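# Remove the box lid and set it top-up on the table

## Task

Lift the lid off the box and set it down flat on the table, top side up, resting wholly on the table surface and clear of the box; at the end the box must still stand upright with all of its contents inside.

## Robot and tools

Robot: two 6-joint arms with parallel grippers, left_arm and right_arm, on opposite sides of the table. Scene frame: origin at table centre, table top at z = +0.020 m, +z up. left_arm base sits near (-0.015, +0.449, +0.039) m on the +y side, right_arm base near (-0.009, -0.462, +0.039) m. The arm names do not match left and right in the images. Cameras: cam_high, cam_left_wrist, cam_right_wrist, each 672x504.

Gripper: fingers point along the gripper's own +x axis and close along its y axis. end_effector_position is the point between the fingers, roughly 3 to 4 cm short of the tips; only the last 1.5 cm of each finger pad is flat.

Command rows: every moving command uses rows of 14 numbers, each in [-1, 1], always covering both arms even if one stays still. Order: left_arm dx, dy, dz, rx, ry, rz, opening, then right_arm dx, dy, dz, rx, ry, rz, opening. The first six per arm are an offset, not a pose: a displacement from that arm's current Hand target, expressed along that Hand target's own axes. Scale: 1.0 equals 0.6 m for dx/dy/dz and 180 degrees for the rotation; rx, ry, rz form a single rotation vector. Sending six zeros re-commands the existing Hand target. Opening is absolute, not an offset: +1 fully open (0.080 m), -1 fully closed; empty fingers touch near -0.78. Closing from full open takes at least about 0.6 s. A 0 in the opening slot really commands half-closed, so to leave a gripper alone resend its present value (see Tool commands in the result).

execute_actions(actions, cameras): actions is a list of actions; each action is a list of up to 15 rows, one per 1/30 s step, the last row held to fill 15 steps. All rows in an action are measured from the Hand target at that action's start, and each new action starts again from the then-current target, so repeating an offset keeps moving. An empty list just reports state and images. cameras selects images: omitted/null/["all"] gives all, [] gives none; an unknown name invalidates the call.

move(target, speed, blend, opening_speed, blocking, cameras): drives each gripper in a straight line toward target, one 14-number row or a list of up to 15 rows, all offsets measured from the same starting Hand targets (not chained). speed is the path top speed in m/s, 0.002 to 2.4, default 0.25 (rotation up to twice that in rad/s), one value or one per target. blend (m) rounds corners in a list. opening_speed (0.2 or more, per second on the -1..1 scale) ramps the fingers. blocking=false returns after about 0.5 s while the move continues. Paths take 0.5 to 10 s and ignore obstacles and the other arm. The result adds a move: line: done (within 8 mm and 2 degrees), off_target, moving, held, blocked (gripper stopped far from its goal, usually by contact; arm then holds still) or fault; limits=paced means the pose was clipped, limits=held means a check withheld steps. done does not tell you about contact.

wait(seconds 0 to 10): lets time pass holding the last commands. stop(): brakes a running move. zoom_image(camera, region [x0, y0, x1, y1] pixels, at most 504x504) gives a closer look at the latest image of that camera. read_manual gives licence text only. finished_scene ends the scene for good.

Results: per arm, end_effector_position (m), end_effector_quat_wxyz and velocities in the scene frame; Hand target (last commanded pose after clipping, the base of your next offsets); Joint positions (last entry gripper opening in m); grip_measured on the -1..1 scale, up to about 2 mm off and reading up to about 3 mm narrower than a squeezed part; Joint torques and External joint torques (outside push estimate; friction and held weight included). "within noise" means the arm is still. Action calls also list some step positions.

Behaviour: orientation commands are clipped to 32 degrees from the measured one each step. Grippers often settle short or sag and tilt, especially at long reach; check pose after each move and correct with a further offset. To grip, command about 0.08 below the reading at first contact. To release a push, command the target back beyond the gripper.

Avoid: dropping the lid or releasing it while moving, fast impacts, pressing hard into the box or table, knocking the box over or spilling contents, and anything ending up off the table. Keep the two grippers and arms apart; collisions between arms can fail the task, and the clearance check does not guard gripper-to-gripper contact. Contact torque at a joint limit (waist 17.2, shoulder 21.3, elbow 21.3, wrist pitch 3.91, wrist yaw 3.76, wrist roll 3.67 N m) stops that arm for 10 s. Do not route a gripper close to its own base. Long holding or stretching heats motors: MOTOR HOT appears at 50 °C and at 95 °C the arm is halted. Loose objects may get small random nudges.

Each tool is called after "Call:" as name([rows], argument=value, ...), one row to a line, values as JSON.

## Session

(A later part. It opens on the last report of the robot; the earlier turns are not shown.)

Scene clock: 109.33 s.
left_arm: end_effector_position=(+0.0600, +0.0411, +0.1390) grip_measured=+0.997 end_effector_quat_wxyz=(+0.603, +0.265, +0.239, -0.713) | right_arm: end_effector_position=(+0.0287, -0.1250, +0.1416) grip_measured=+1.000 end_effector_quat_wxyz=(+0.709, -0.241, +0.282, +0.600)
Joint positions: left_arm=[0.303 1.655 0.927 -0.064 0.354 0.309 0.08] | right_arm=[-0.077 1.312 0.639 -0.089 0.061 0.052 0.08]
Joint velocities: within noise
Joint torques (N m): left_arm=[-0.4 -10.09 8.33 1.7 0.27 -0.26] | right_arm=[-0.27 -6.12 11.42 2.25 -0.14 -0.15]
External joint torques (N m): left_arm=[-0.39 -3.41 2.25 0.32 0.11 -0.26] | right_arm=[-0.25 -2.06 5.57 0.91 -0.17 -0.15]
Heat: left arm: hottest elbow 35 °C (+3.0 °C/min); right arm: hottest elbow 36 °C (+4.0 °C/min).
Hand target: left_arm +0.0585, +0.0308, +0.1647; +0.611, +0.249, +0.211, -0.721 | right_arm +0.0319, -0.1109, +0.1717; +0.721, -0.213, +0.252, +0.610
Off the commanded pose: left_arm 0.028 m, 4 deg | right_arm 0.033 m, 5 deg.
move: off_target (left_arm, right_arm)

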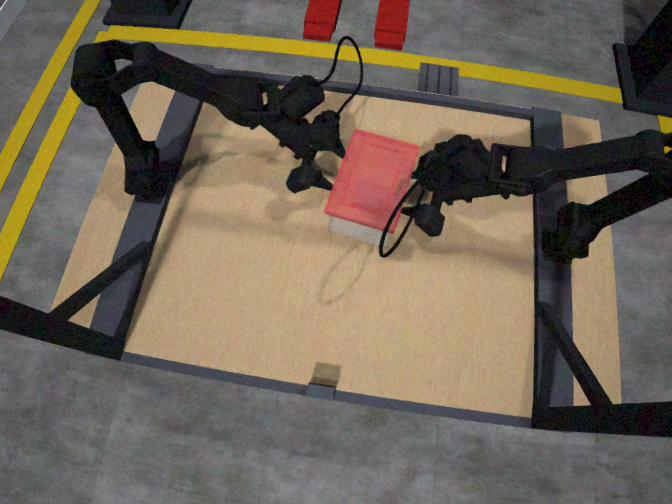

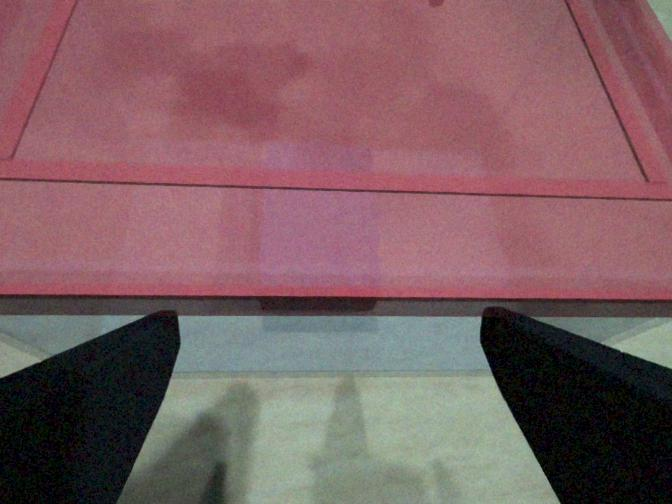

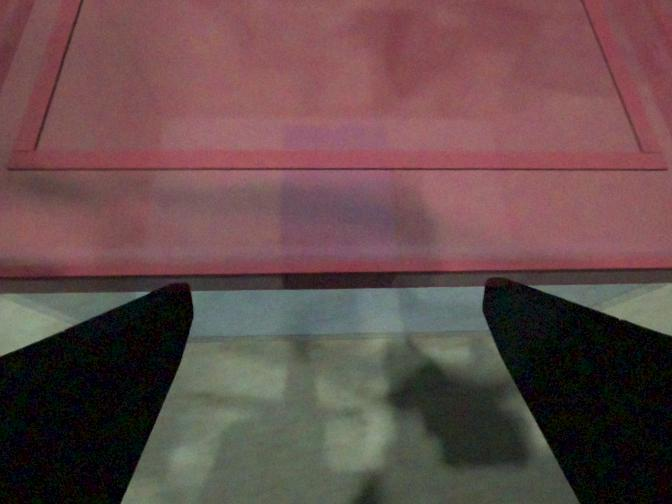

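Call:
move(target=[-0.0205,0,0.0263,0,0,0,1,-0.0205,0,0.0263,0,0,0,1], speed=0.03)

Scene clock: 111.70 s.
left_arm: end_effector_position=(+0.0601, +0.0416, +0.1581) grip_measured=+0.997 end_effector_quat_wxyz=(+0.603, +0.266, +0.242, -0.712) | right_arm: end_effector_position=(+0.0301, -0.1255, +0.1599) grip_measured=+1.000 end_effector_quat_wxyz=(+0.710, -0.246, +0.281, +0.597)
Joint positions: left_arm=[0.303 1.621 0.978 -0.153 0.352 0.308 0.08] | right_arm=[-0.079 1.279 0.699 -0.187 0.067 0.046 0.08]
Joint velocities: within noise
Joint torques (N m): left_arm=[-0.37 -9.82 8.92 1.93 0.34 -0.18] | right_arm=[-0.28 -5.68 12.03 2.56 -0.14 -0.04]
External joint torques (N m): left_arm=[-0.37 -3.24 2.69 0.57 0.18 -0.18] | right_arm=[-0.26 -1.57 5.89 1.18 -0.17 -0.04]
Heat: left arm: hottest elbow 36 °C (+5.0 °C/min); right arm: hottest elbow 37 °C (+5.0 °C/min).
Hand target: left_arm +0.0585, +0.0307, +0.1847; +0.611, +0.249, +0.211, -0.721 | right_arm +0.0319, -0.1107, +0.1917; +0.721, -0.213, +0.252, +0.610
Off the commanded pose: left_arm 0.029 m, 4 deg | right_arm 0.035 m, 5 deg.
move: off_target (left_arm, right_arm)

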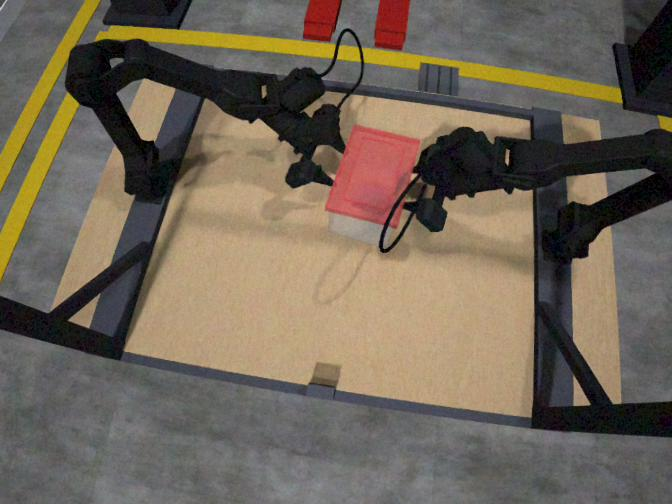

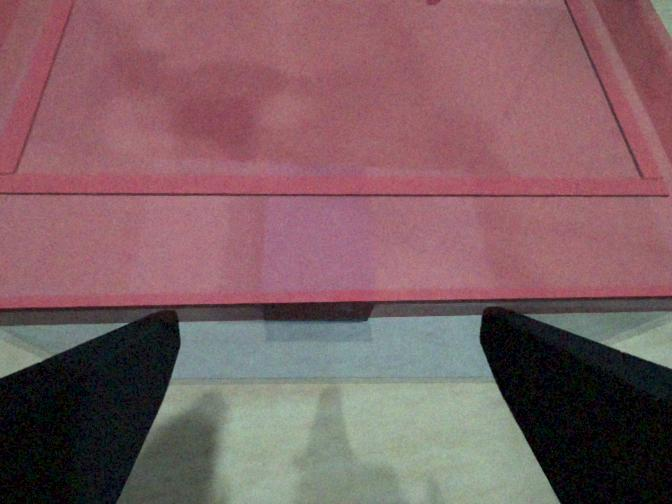

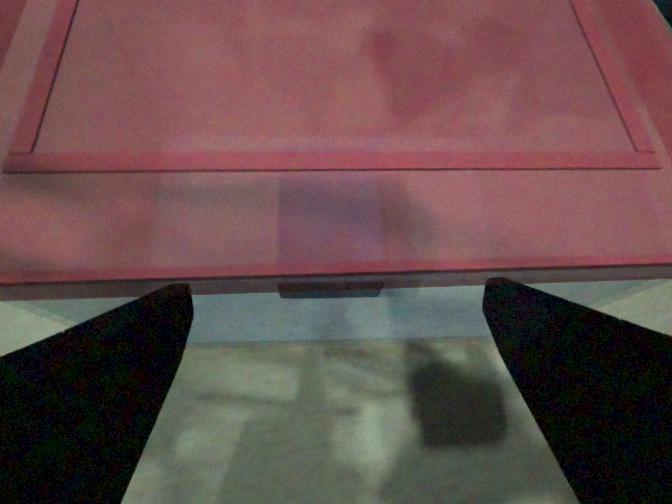

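Call:
zoom_image(camera="cam_high", region=[290, 110, 450, 270])

Scaled by 3.150.

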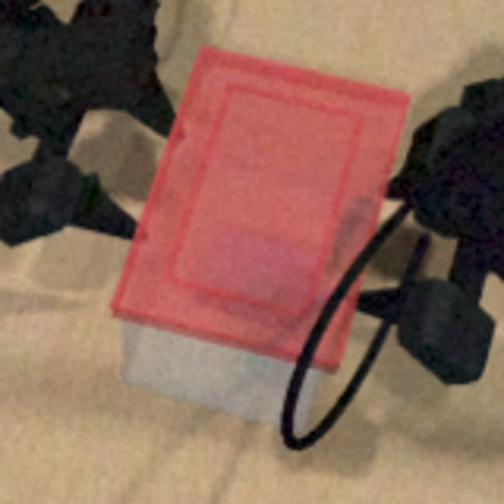

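Call:
move(target=[-0.0205,0,0.0263,0,0,0,1,-0.0205,0,0.0263,0,0,0,1], speed=0.03)

Call:
zoom_image(camera="cam_high", region=[290, 110, 450, 270])

Scene clock: 116.60 s.
left_arm: end_effector_position=(+0.0616, +0.0347, +0.1880) grip_measured=+0.997 end_effector_quat_wxyz=(+0.609, +0.258, +0.229, -0.714) | right_arm: end_effector_position=(+0.0310, -0.1158, +0.1940) grip_measured=+1.000 end_effector_quat_wxyz=(+0.715, -0.230, +0.266, +0.604)
Joint positions: left_arm=[0.301 1.595 1.056 -0.224 0.352 0.302 0.08] | right_arm=[-0.081 1.258 0.794 -0.256 0.064 0.046 0.08]
Joint velocities: within noise
Joint torques (N m): left_arm=[-0.32 -9.03 7.38 1.23 0.32 -0.18] | right_arm=[-0.27 -4.87 9.63 1.5 -0.16 -0.04]
External joint torques (N m): left_arm=[-0.37 -2.45 0.97 -0.15 0.16 -0.18] | right_arm=[-0.26 -0.74 3.3 0.1 -0.18 -0.04]
Heat: left arm: hottest elbow 36 °C (+5.0 °C/min); right arm: hottest elbow 38 °C (+7.0 °C/min).
Hand target: left_arm +0.0584, +0.0307, +0.2047; +0.611, +0.249, +0.211, -0.721 | right_arm +0.0320, -0.1105, +0.2117; +0.721, -0.213, +0.252, +0.610
Off the commanded pose: left_arm 0.017 m, 2 deg | right_arm 0.018 m, 3 deg.
move: off_target (left_arm, right_arm)

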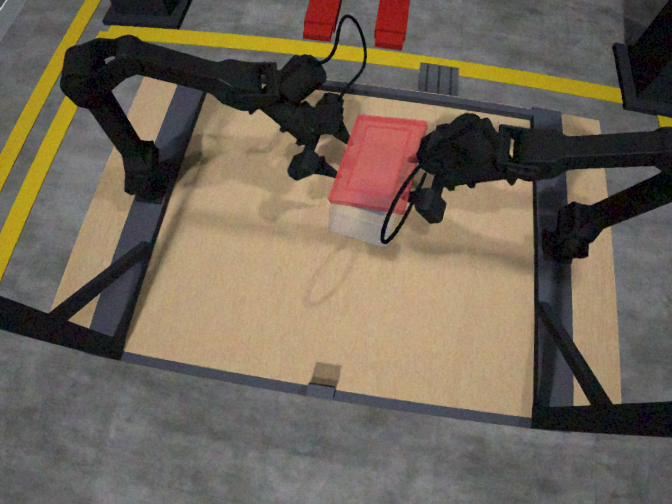

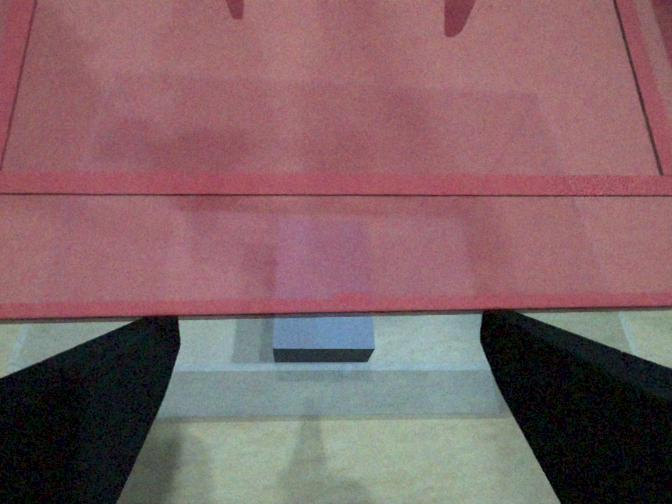

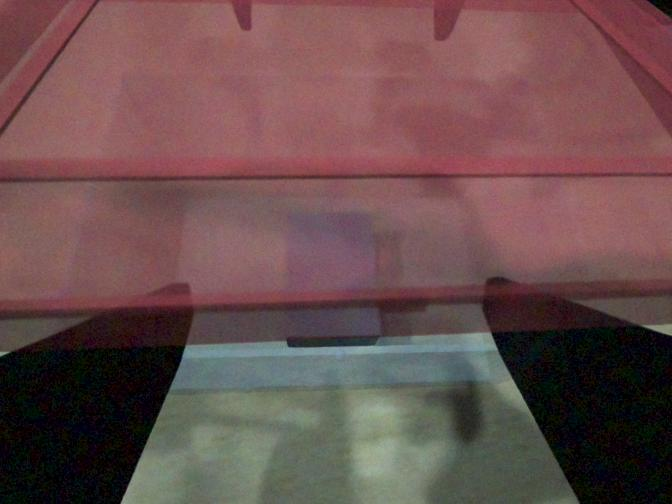

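Scaled by 3.150.

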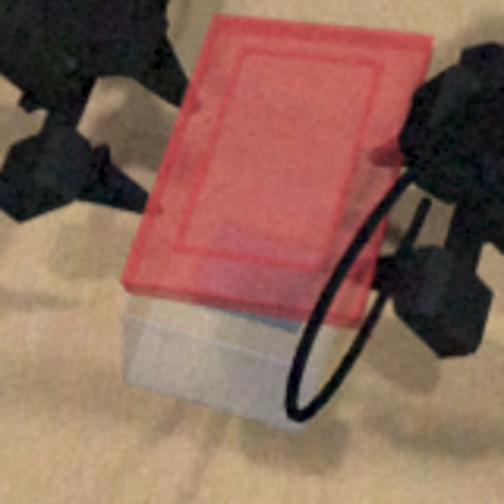

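Call:
move(target=[-0.023,0,0.0455,0,0,0,1,-0.023,0,0.0455,0,0,0,1], speed=0.05)

Call:
zoom_image(camera="cam_high", region=[290, 80, 450, 270])

Scene clock: 121.87 s.
left_arm: end_effector_position=(+0.0604, +0.0282, +0.2179) grip_measured=+0.997 end_effector_quat_wxyz=(+0.607, +0.258, +0.229, -0.716) | right_arm: end_effector_position=(+0.0306, -0.1086, +0.2284) grip_measured=+1.000 end_effector_quat_wxyz=(+0.716, -0.225, +0.262, +0.607)
Joint positions: left_arm=[0.294 1.59 1.173 -0.343 0.351 0.298 0.08] | right_arm=[-0.079 1.258 0.923 -0.371 0.061 0.046 0.08]
Joint velocities: within noise
Joint torques (N m): left_arm=[-0.36 -9.08 7.67 1.26 0.13 -0.2] | right_arm=[-0.28 -3.88 9.65 1.5 -0.2 -0.07]
External joint torques (N m): left_arm=[-0.42 -2.23 0.97 -0.17 -0.03 -0.2] | right_arm=[-0.28 0.33 3.26 0.09 -0.22 -0.07]
Heat: left arm: hottest elbow 36 °C (+5.0 °C/min); right arm: hottest elbow 39 °C (+7.0 °C/min).
Hand target: left_arm +0.0574, +0.0247, +0.2347; +0.611, +0.249, +0.211, -0.721 | right_arm +0.0330, -0.1044, +0.2416; +0.721, -0.213, +0.252, +0.610
Off the commanded pose: left_arm 0.017 m, 2 deg | right_arm 0.014 m, 2 deg.
move: off_target (left_arm, right_arm)

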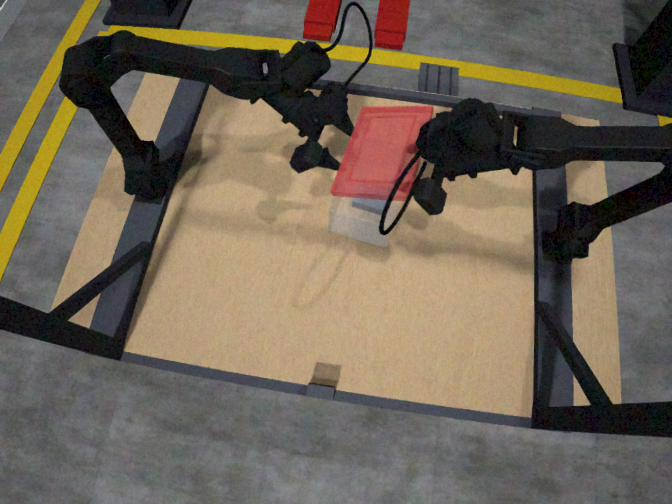

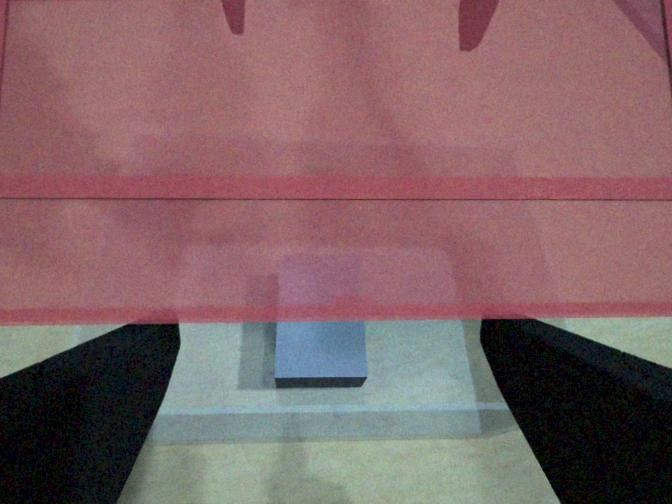

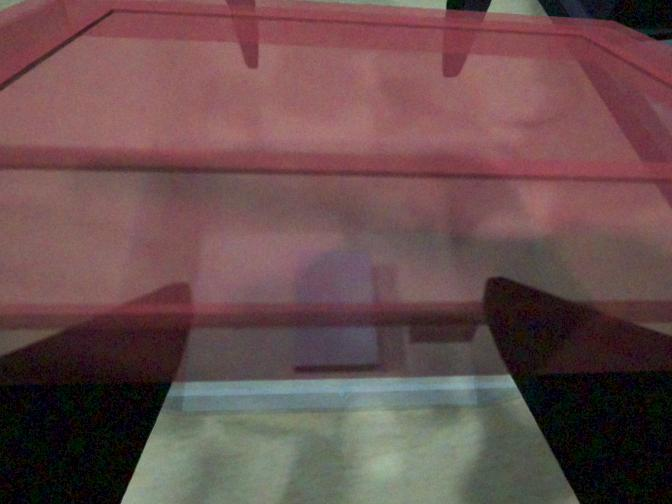

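Scaled by 2.653.

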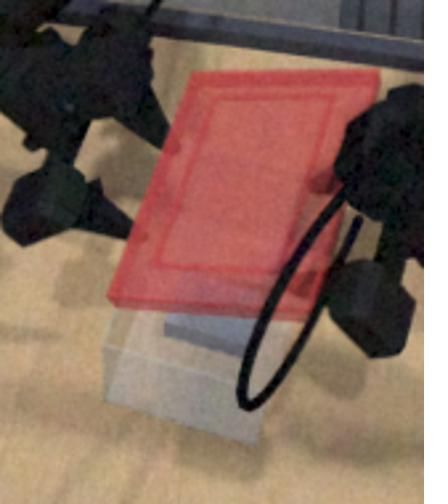

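Call:
move(target=[0.049,-0.4026,0.0468,0,0,0,1,-0.0449,0.4026,-0.052,0,0,0,1], speed=0.1)

Scene clock: 126.57 s.
left_arm: end_effector_position=(-0.1895, +0.0303, +0.2299) grip_measured=+0.997 end_effector_quat_wxyz=(+0.603, +0.261, +0.215, -0.723) | right_arm: end_effector_position=(-0.2122, -0.1103, +0.2234) grip_measured=+1.000 end_effector_quat_wxyz=(+0.713, -0.232, +0.252, +0.612)
Joint positions: left_arm=[-0.472 1.649 1.265 -0.326 -0.222 -0.182 0.08] | right_arm=[0.757 1.629 1.265 -0.577 0.651 0.664 0.08]
Joint velocities: within noise
Joint torques (N m): left_arm=[0.09 -6.88 7.86 1.38 -0.37 -0.2] | right_arm=[-0.13 -5.45 9.15 1.15 0.62 0.25]
External joint torques (N m): left_arm=[0.13 0.38 1.2 -0.07 -0.28 -0.21] | right_arm=[-0.12 1.05 3.06 0.04 0.31 0.24]
Heat: left arm: hottest elbow 37 °C (+5.0 °C/min); right arm: hottest elbow 40 °C (+8.1 °C/min).
Hand target: left_arm -0.1875, +0.0243, +0.2384; +0.611, +0.249, +0.211, -0.721 | right_arm -0.2119, -0.1045, +0.2341; +0.721, -0.213, +0.252, +0.610
Off the commanded pose: left_arm 0.011 m, 2 deg | right_arm 0.012 m, 2 deg.
move: off_target (left_arm, right_arm)

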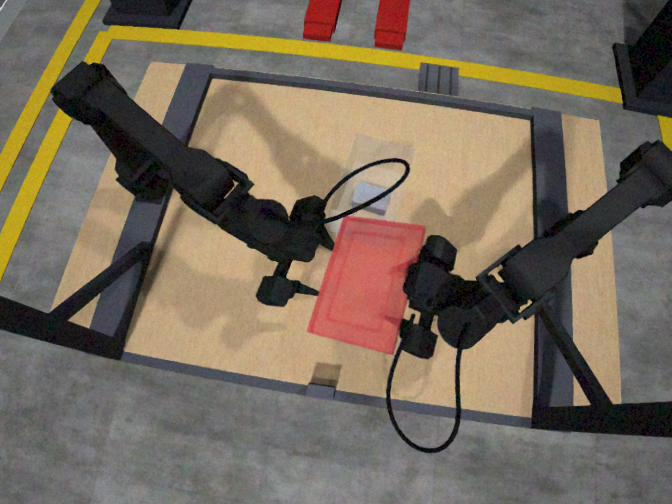

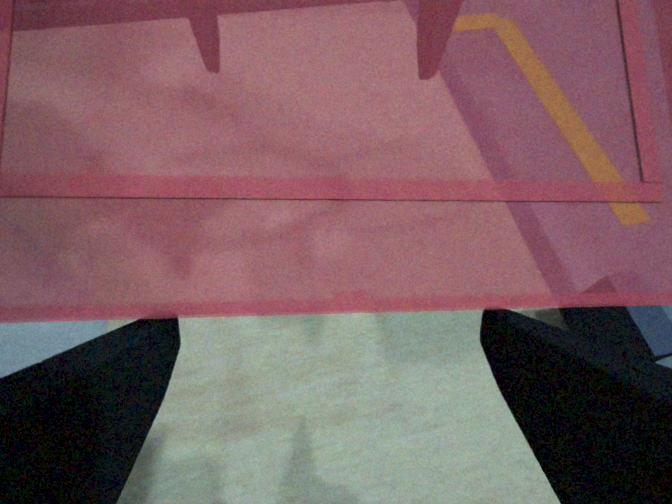

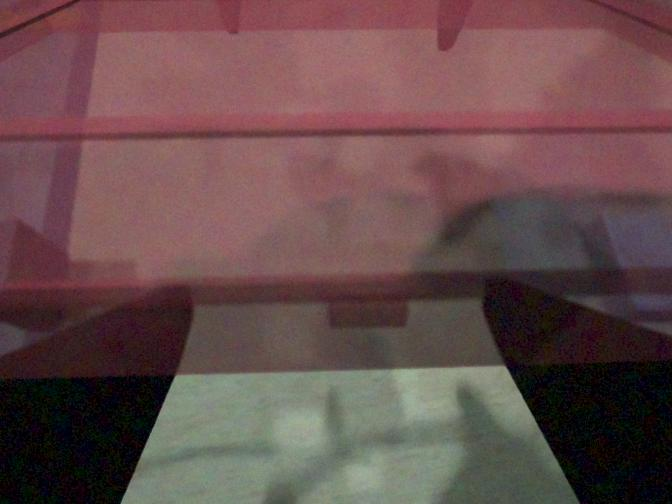

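Call:
move(target=[0.157,0,-0.201,0,0,0,1,0.153,0,-0.1957,0,0,0,1], speed=0.08)

Scene clock: 131.80 s.
left_arm: end_effector_position=(-0.1897, +0.0288, +0.0826) grip_measured=+0.997 end_effector_quat_wxyz=(+0.605, +0.258, +0.214, -0.723) | right_arm: end_effector_position=(-0.2145, -0.1082, +0.0825) grip_measured=+1.000 end_effector_quat_wxyz=(+0.714, -0.224, +0.252, +0.614)
Joint positions: left_arm=[-0.472 1.9 0.915 0.281 -0.225 -0.183 0.08] | right_arm=[0.759 1.858 0.912 0.019 0.655 0.669 0.08]
Joint velocities: within noise
Joint torques (N m): left_arm=[0.11 -7.38 4.59 2.19 -0.28 -0.18] | right_arm=[0.04 -6.04 4.5 1.87 0.58 0.2]
External joint torques (N m): left_arm=[0.07 0.53 -0.86 0.71 -0.17 -0.18] | right_arm=[0.01 0.93 -0.42 0.77 0.27 0.2]
Heat: left arm: hottest elbow 37 °C (+4.0 °C/min); right arm: hottest elbow 39 °C (+6.0 °C/min).
Hand target: left_arm -0.1873, +0.0246, +0.0854; +0.611, +0.249, +0.211, -0.721 | right_arm -0.2122, -0.1057, +0.0850; +0.721, -0.213, +0.252, +0.610
Off the commanded pose: left_arm 0.006 m, 1 deg | right_arm 0.004 m, 2 deg.
move: done

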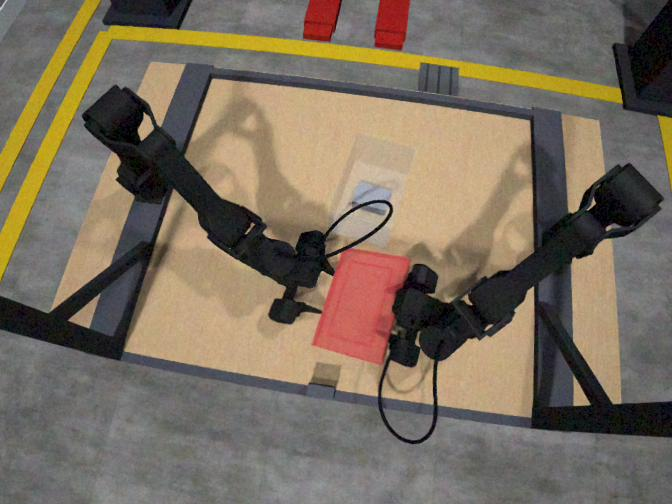

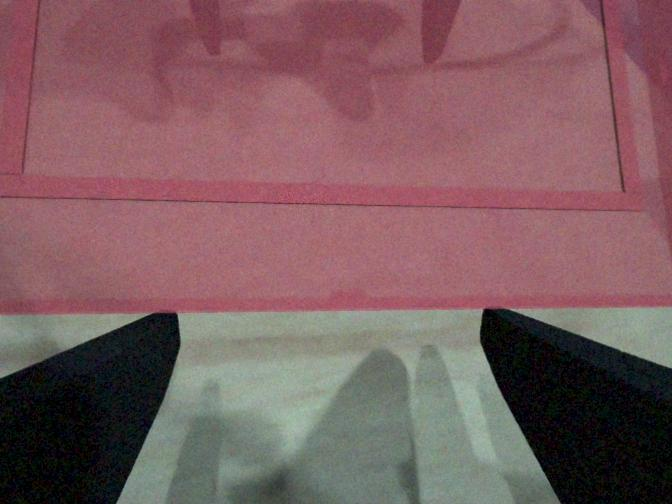

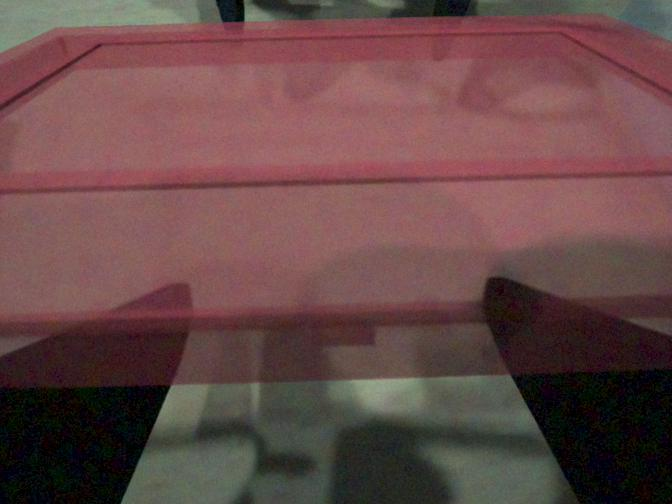

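Call:
move(target=[0.0226,0,-0.0289,0,0,0,1,0.0226,0,-0.0289,0,0,0,1], speed=0.04)

Scene clock: 133.93 s.
left_arm: end_effector_position=(-0.1901, +0.0281, +0.0622) grip_measured=+0.997 end_effector_quat_wxyz=(+0.605, +0.255, +0.213, -0.723) | right_arm: end_effector_position=(-0.2144, -0.1083, +0.0608) grip_measured=+1.000 end_effector_quat_wxyz=(+0.714, -0.223, +0.253, +0.614)
Joint positions: left_arm=[-0.472 1.963 0.892 0.372 -0.225 -0.185 0.08] | right_arm=[0.759 1.919 0.883 0.109 0.655 0.671 0.08]
Joint velocities: within noise
Joint torques (N m): left_arm=[0.09 -7.35 4.14 2.1 -0.28 -0.16] | right_arm=[0.04 -6.04 4.13 1.85 0.57 0.18]
External joint torques (N m): left_arm=[0.03 0.57 -0.94 0.64 -0.17 -0.16] | right_arm=[0.05 1.04 -0.52 0.74 0.26 0.18]
Heat: left arm: hottest elbow 37 °C (+4.0 °C/min); right arm: hottest elbow 39 °C (+6.0 °C/min).
Hand target: left_arm -0.1873, +0.0247, +0.0634; +0.611, +0.249, +0.211, -0.721 | right_arm -0.2122, -0.1058, +0.0630; +0.721, -0.213, +0.252, +0.610
Off the commanded pose: left_arm 0.005 m, 1 deg | right_arm 0.004 m, 1 deg.
move: done

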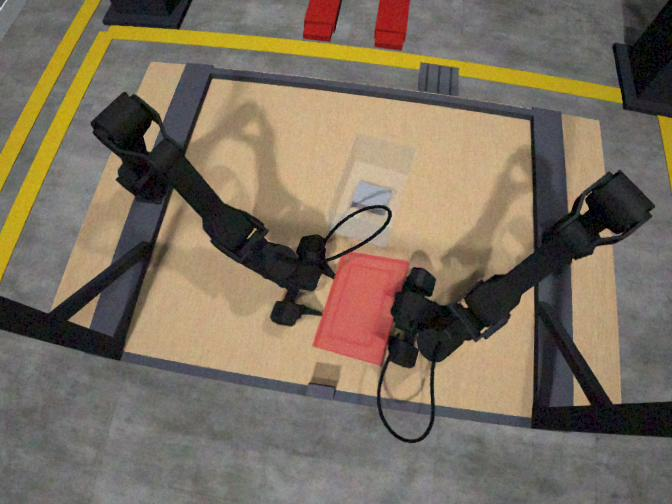

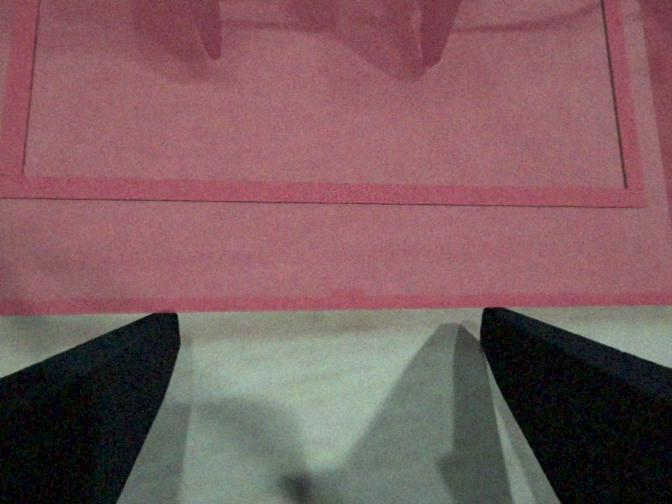

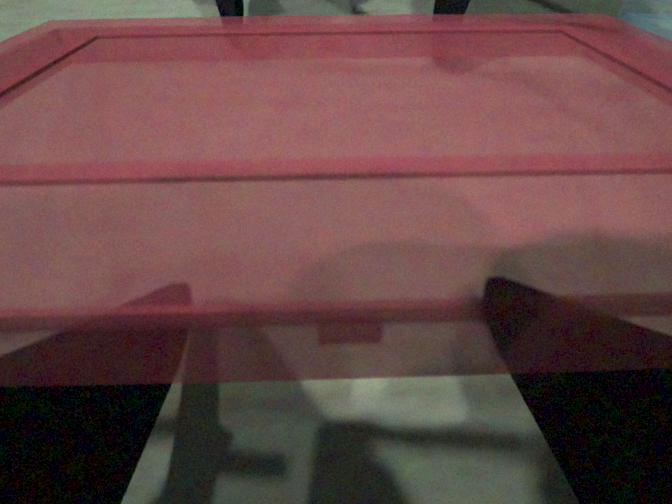

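Call:
move(target=[0.0103,0,-0.0131,0,0,0,1,0.0092,0,-0.0118,0,0,0,1], speed=0.025)

Scene clock: 135.77 s.
left_arm: end_effector_position=(-0.1904, +0.0259, +0.0576) grip_measured=+0.997 end_effector_quat_wxyz=(+0.608, +0.249, +0.209, -0.724) | right_arm: end_effector_position=(-0.2155, -0.1063, +0.0565) grip_measured=+1.000 end_effector_quat_wxyz=(+0.716, -0.213, +0.253, +0.614)
Joint positions: left_arm=[-0.472 1.986 0.886 0.416 -0.229 -0.183 0.08] | right_arm=[0.759 1.939 0.877 0.15 0.659 0.677 0.08]
Joint velocities: within noise
Joint torques (N m): left_arm=[0.1 -6.39 3.67 1.82 -0.08 -0.15] | right_arm=[0.02 -5.35 3.65 1.64 0.45 0.17]
External joint torques (N m): left_arm=[0.1 1.61 -1.36 0.33 0.01 -0.16] | right_arm=[0.08 1.78 -0.92 0.51 0.13 0.17]
Heat: left arm: hottest elbow 37 °C (+4.0 °C/min); right arm: hottest elbow 38 °C (+5.0 °C/min).
Hand target: left_arm -0.1873, +0.0246, +0.0534; +0.611, +0.249, +0.211, -0.721 | right_arm -0.2122, -0.1059, +0.0540; +0.721, -0.213, +0.252, +0.610
Off the commanded pose: left_arm 0.005 m, 1 deg | right_arm 0.004 m, 1 deg.
move: done

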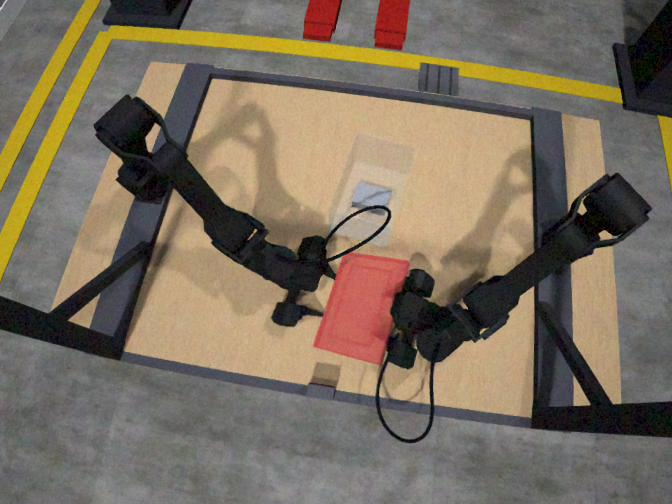

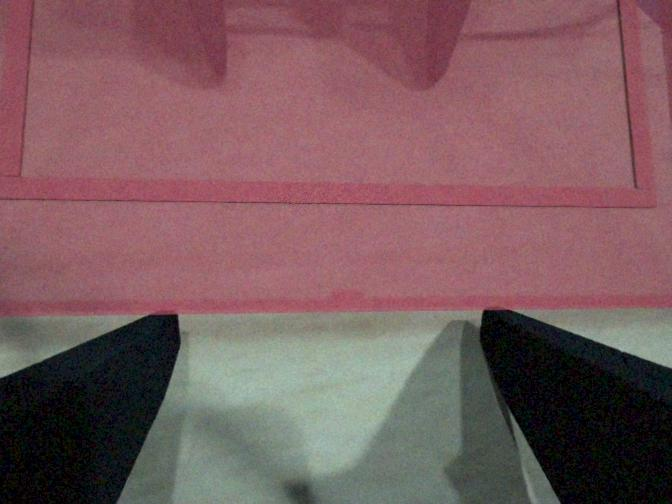

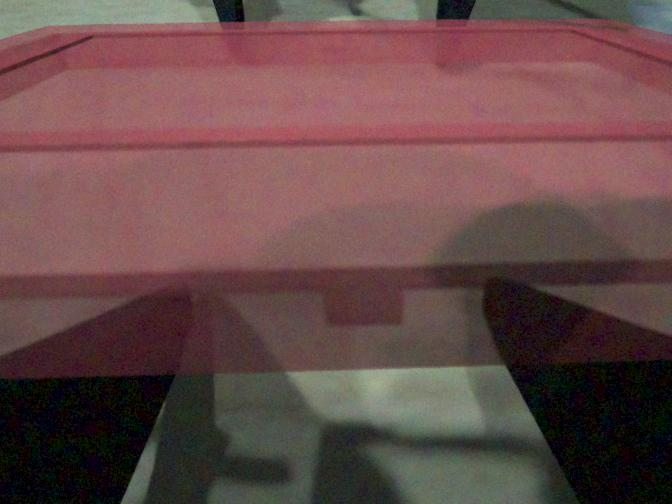

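Call:
move(target=[0,0,0,0,0,0,1,-0.0677,0,-0.047,0,0,0,1], speed=0.03)

Scene clock: 139.43 s.
left_arm: end_effector_position=(-0.1905, +0.0258, +0.0579) grip_measured=+0.997 end_effector_quat_wxyz=(+0.608, +0.249, +0.208, -0.725) | right_arm: end_effector_position=(-0.2199, -0.1513, +0.0545) grip_measured=+1.000 end_effector_quat_wxyz=(+0.721, -0.213, +0.255, +0.608)
Joint positions: left_arm=[-0.472 1.986 0.886 0.418 -0.229 -0.182 0.08] | right_arm=[0.875 1.873 0.789 0.075 0.736 0.819 0.08]
Joint velocities: within noise
Joint torques (N m): left_arm=[0.1 -6.49 3.69 1.7 -0.09 -0.16] | right_arm=[0.44 -6.83 3.03 0.69 0.46 0.14]
External joint torques (N m): left_arm=[0.1 1.66 -1.41 0.18 0.01 -0.16] | right_arm=[0.41 -0.3 -1.37 -0.32 0.1 0.14]
Heat: left arm: hottest elbow 36 °C (+3.0 °C/min); right arm: hottest elbow 38 °C (+4.0 °C/min).
Hand target: left_arm -0.1873, +0.0246, +0.0534; +0.611, +0.249, +0.211, -0.721 | right_arm -0.2204, -0.1546, +0.0572; +0.721, -0.213, +0.252, +0.610
Off the commanded pose: left_arm 0.006 m, 1 deg | right_arm 0.004 m, 1 deg.
move: done

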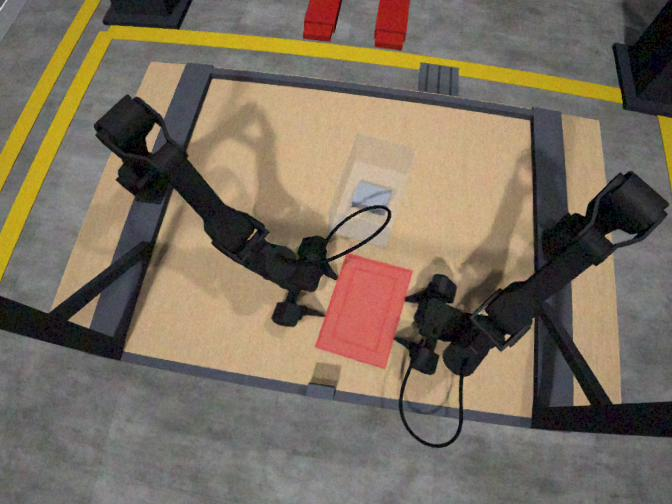

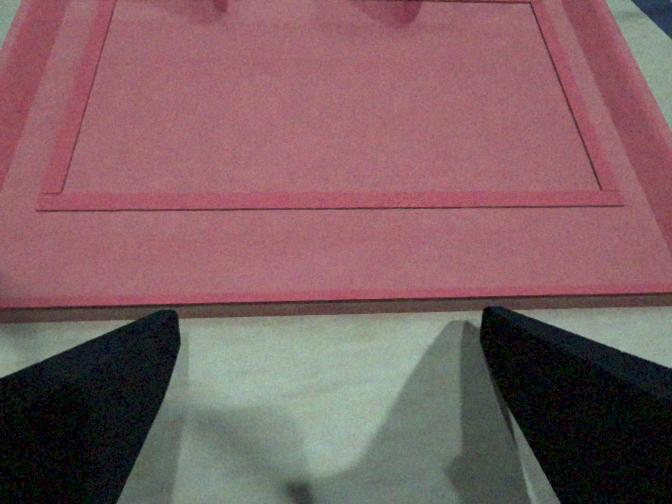

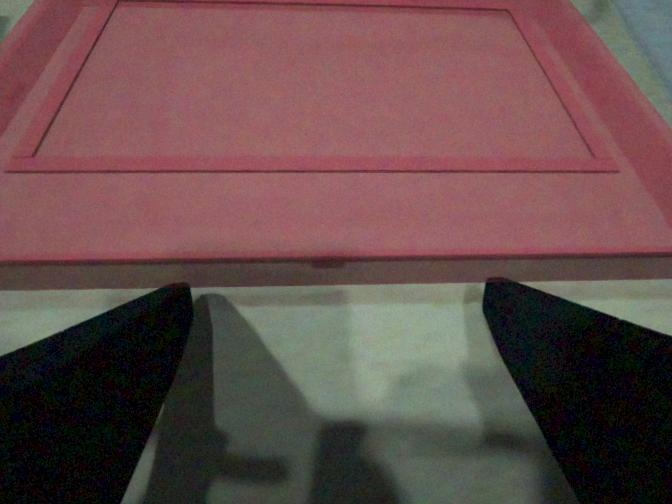

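Call:
move([
  [-0.0545,0,-0.037,0,0,0,1,-0.0262,0,-0.0205,0,0,0,1],
  [-0.106,0,0.029,0,0,0,1,-0.0776,0,0.0452,0,0,0,1],
], speed=[0.03,0.12])

Call:
zoom_image(camera="cam_high", region=[290, 110, 450, 400])

Scene clock: 143.23 s.
left_arm: end_effector_position=(-0.1769, +0.0668, +0.0948) grip_measured=+0.997 end_effector_quat_wxyz=(+0.609, +0.263, +0.217, -0.716) | right_arm: end_effector_position=(-0.2189, -0.1787, +0.0955) grip_measured=+1.000 end_effector_quat_wxyz=(+0.718, -0.235, +0.247, +0.607)
Joint positions: left_arm=[-0.496 1.741 0.779 0.238 -0.255 -0.208 0.08] | right_arm=[0.944 1.703 0.814 -0.202 0.765 0.879 0.08]
Joint velocities: within noise
Joint torques (N m): left_arm=[-0.26 -8.61 5.64 1.13 -0.21 -0.19] | right_arm=[0.26 -6.6 7.04 0.87 0.5 0.2]
External joint torques (N m): left_arm=[-0.29 -1.89 0.19 -0.31 -0.09 -0.19] | right_arm=[0.2 -0.76 2.13 -0.03 0.11 0.2]
Heat: left arm: hottest wrist pitch 36 °C (+4.1 °C/min); right arm: hottest elbow 37 °C (+3.0 °C/min).
Hand target: left_arm -0.1809, +0.0634, +0.1064; +0.611, +0.249, +0.211, -0.721 | right_arm -0.2236, -0.1739, +0.1074; +0.721, -0.213, +0.252, +0.610
Off the commanded pose: left_arm 0.013 m, 2 deg | right_arm 0.014 m, 3 deg.
move: off_target (left_arm, right_arm)

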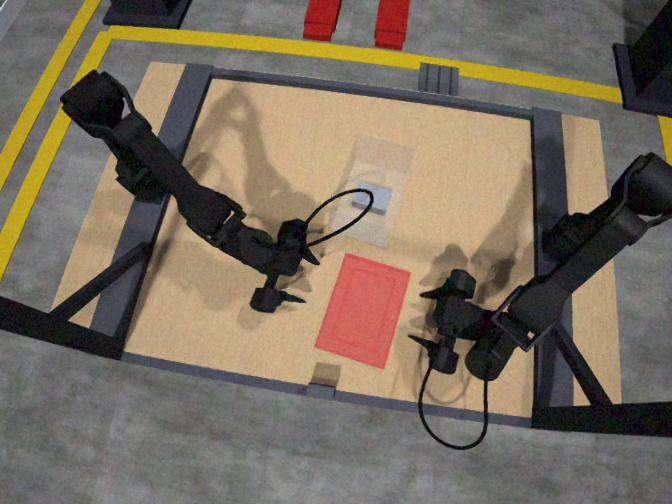

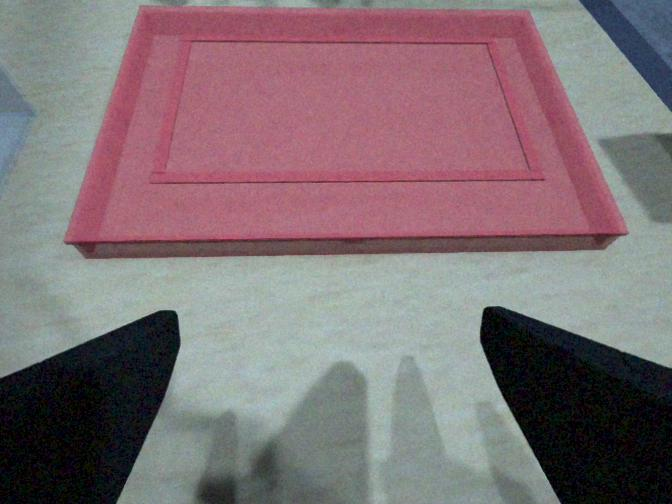

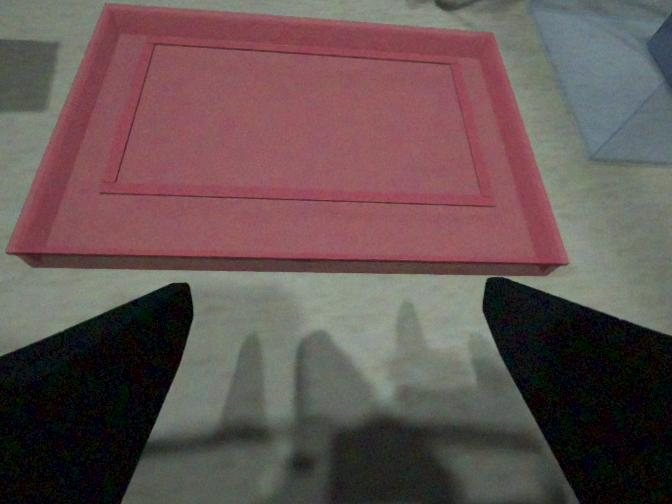

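Scaled by 1.738.

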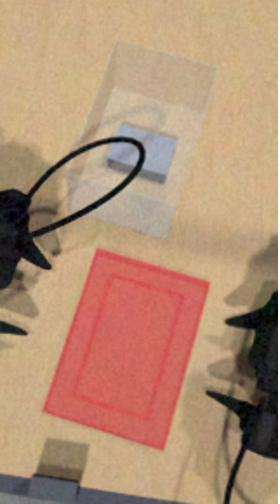

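Lid flat, top up, clear of the box; the box is upright and the object is inside.

Call:
finished_scene()

The scene is finished: the task was done.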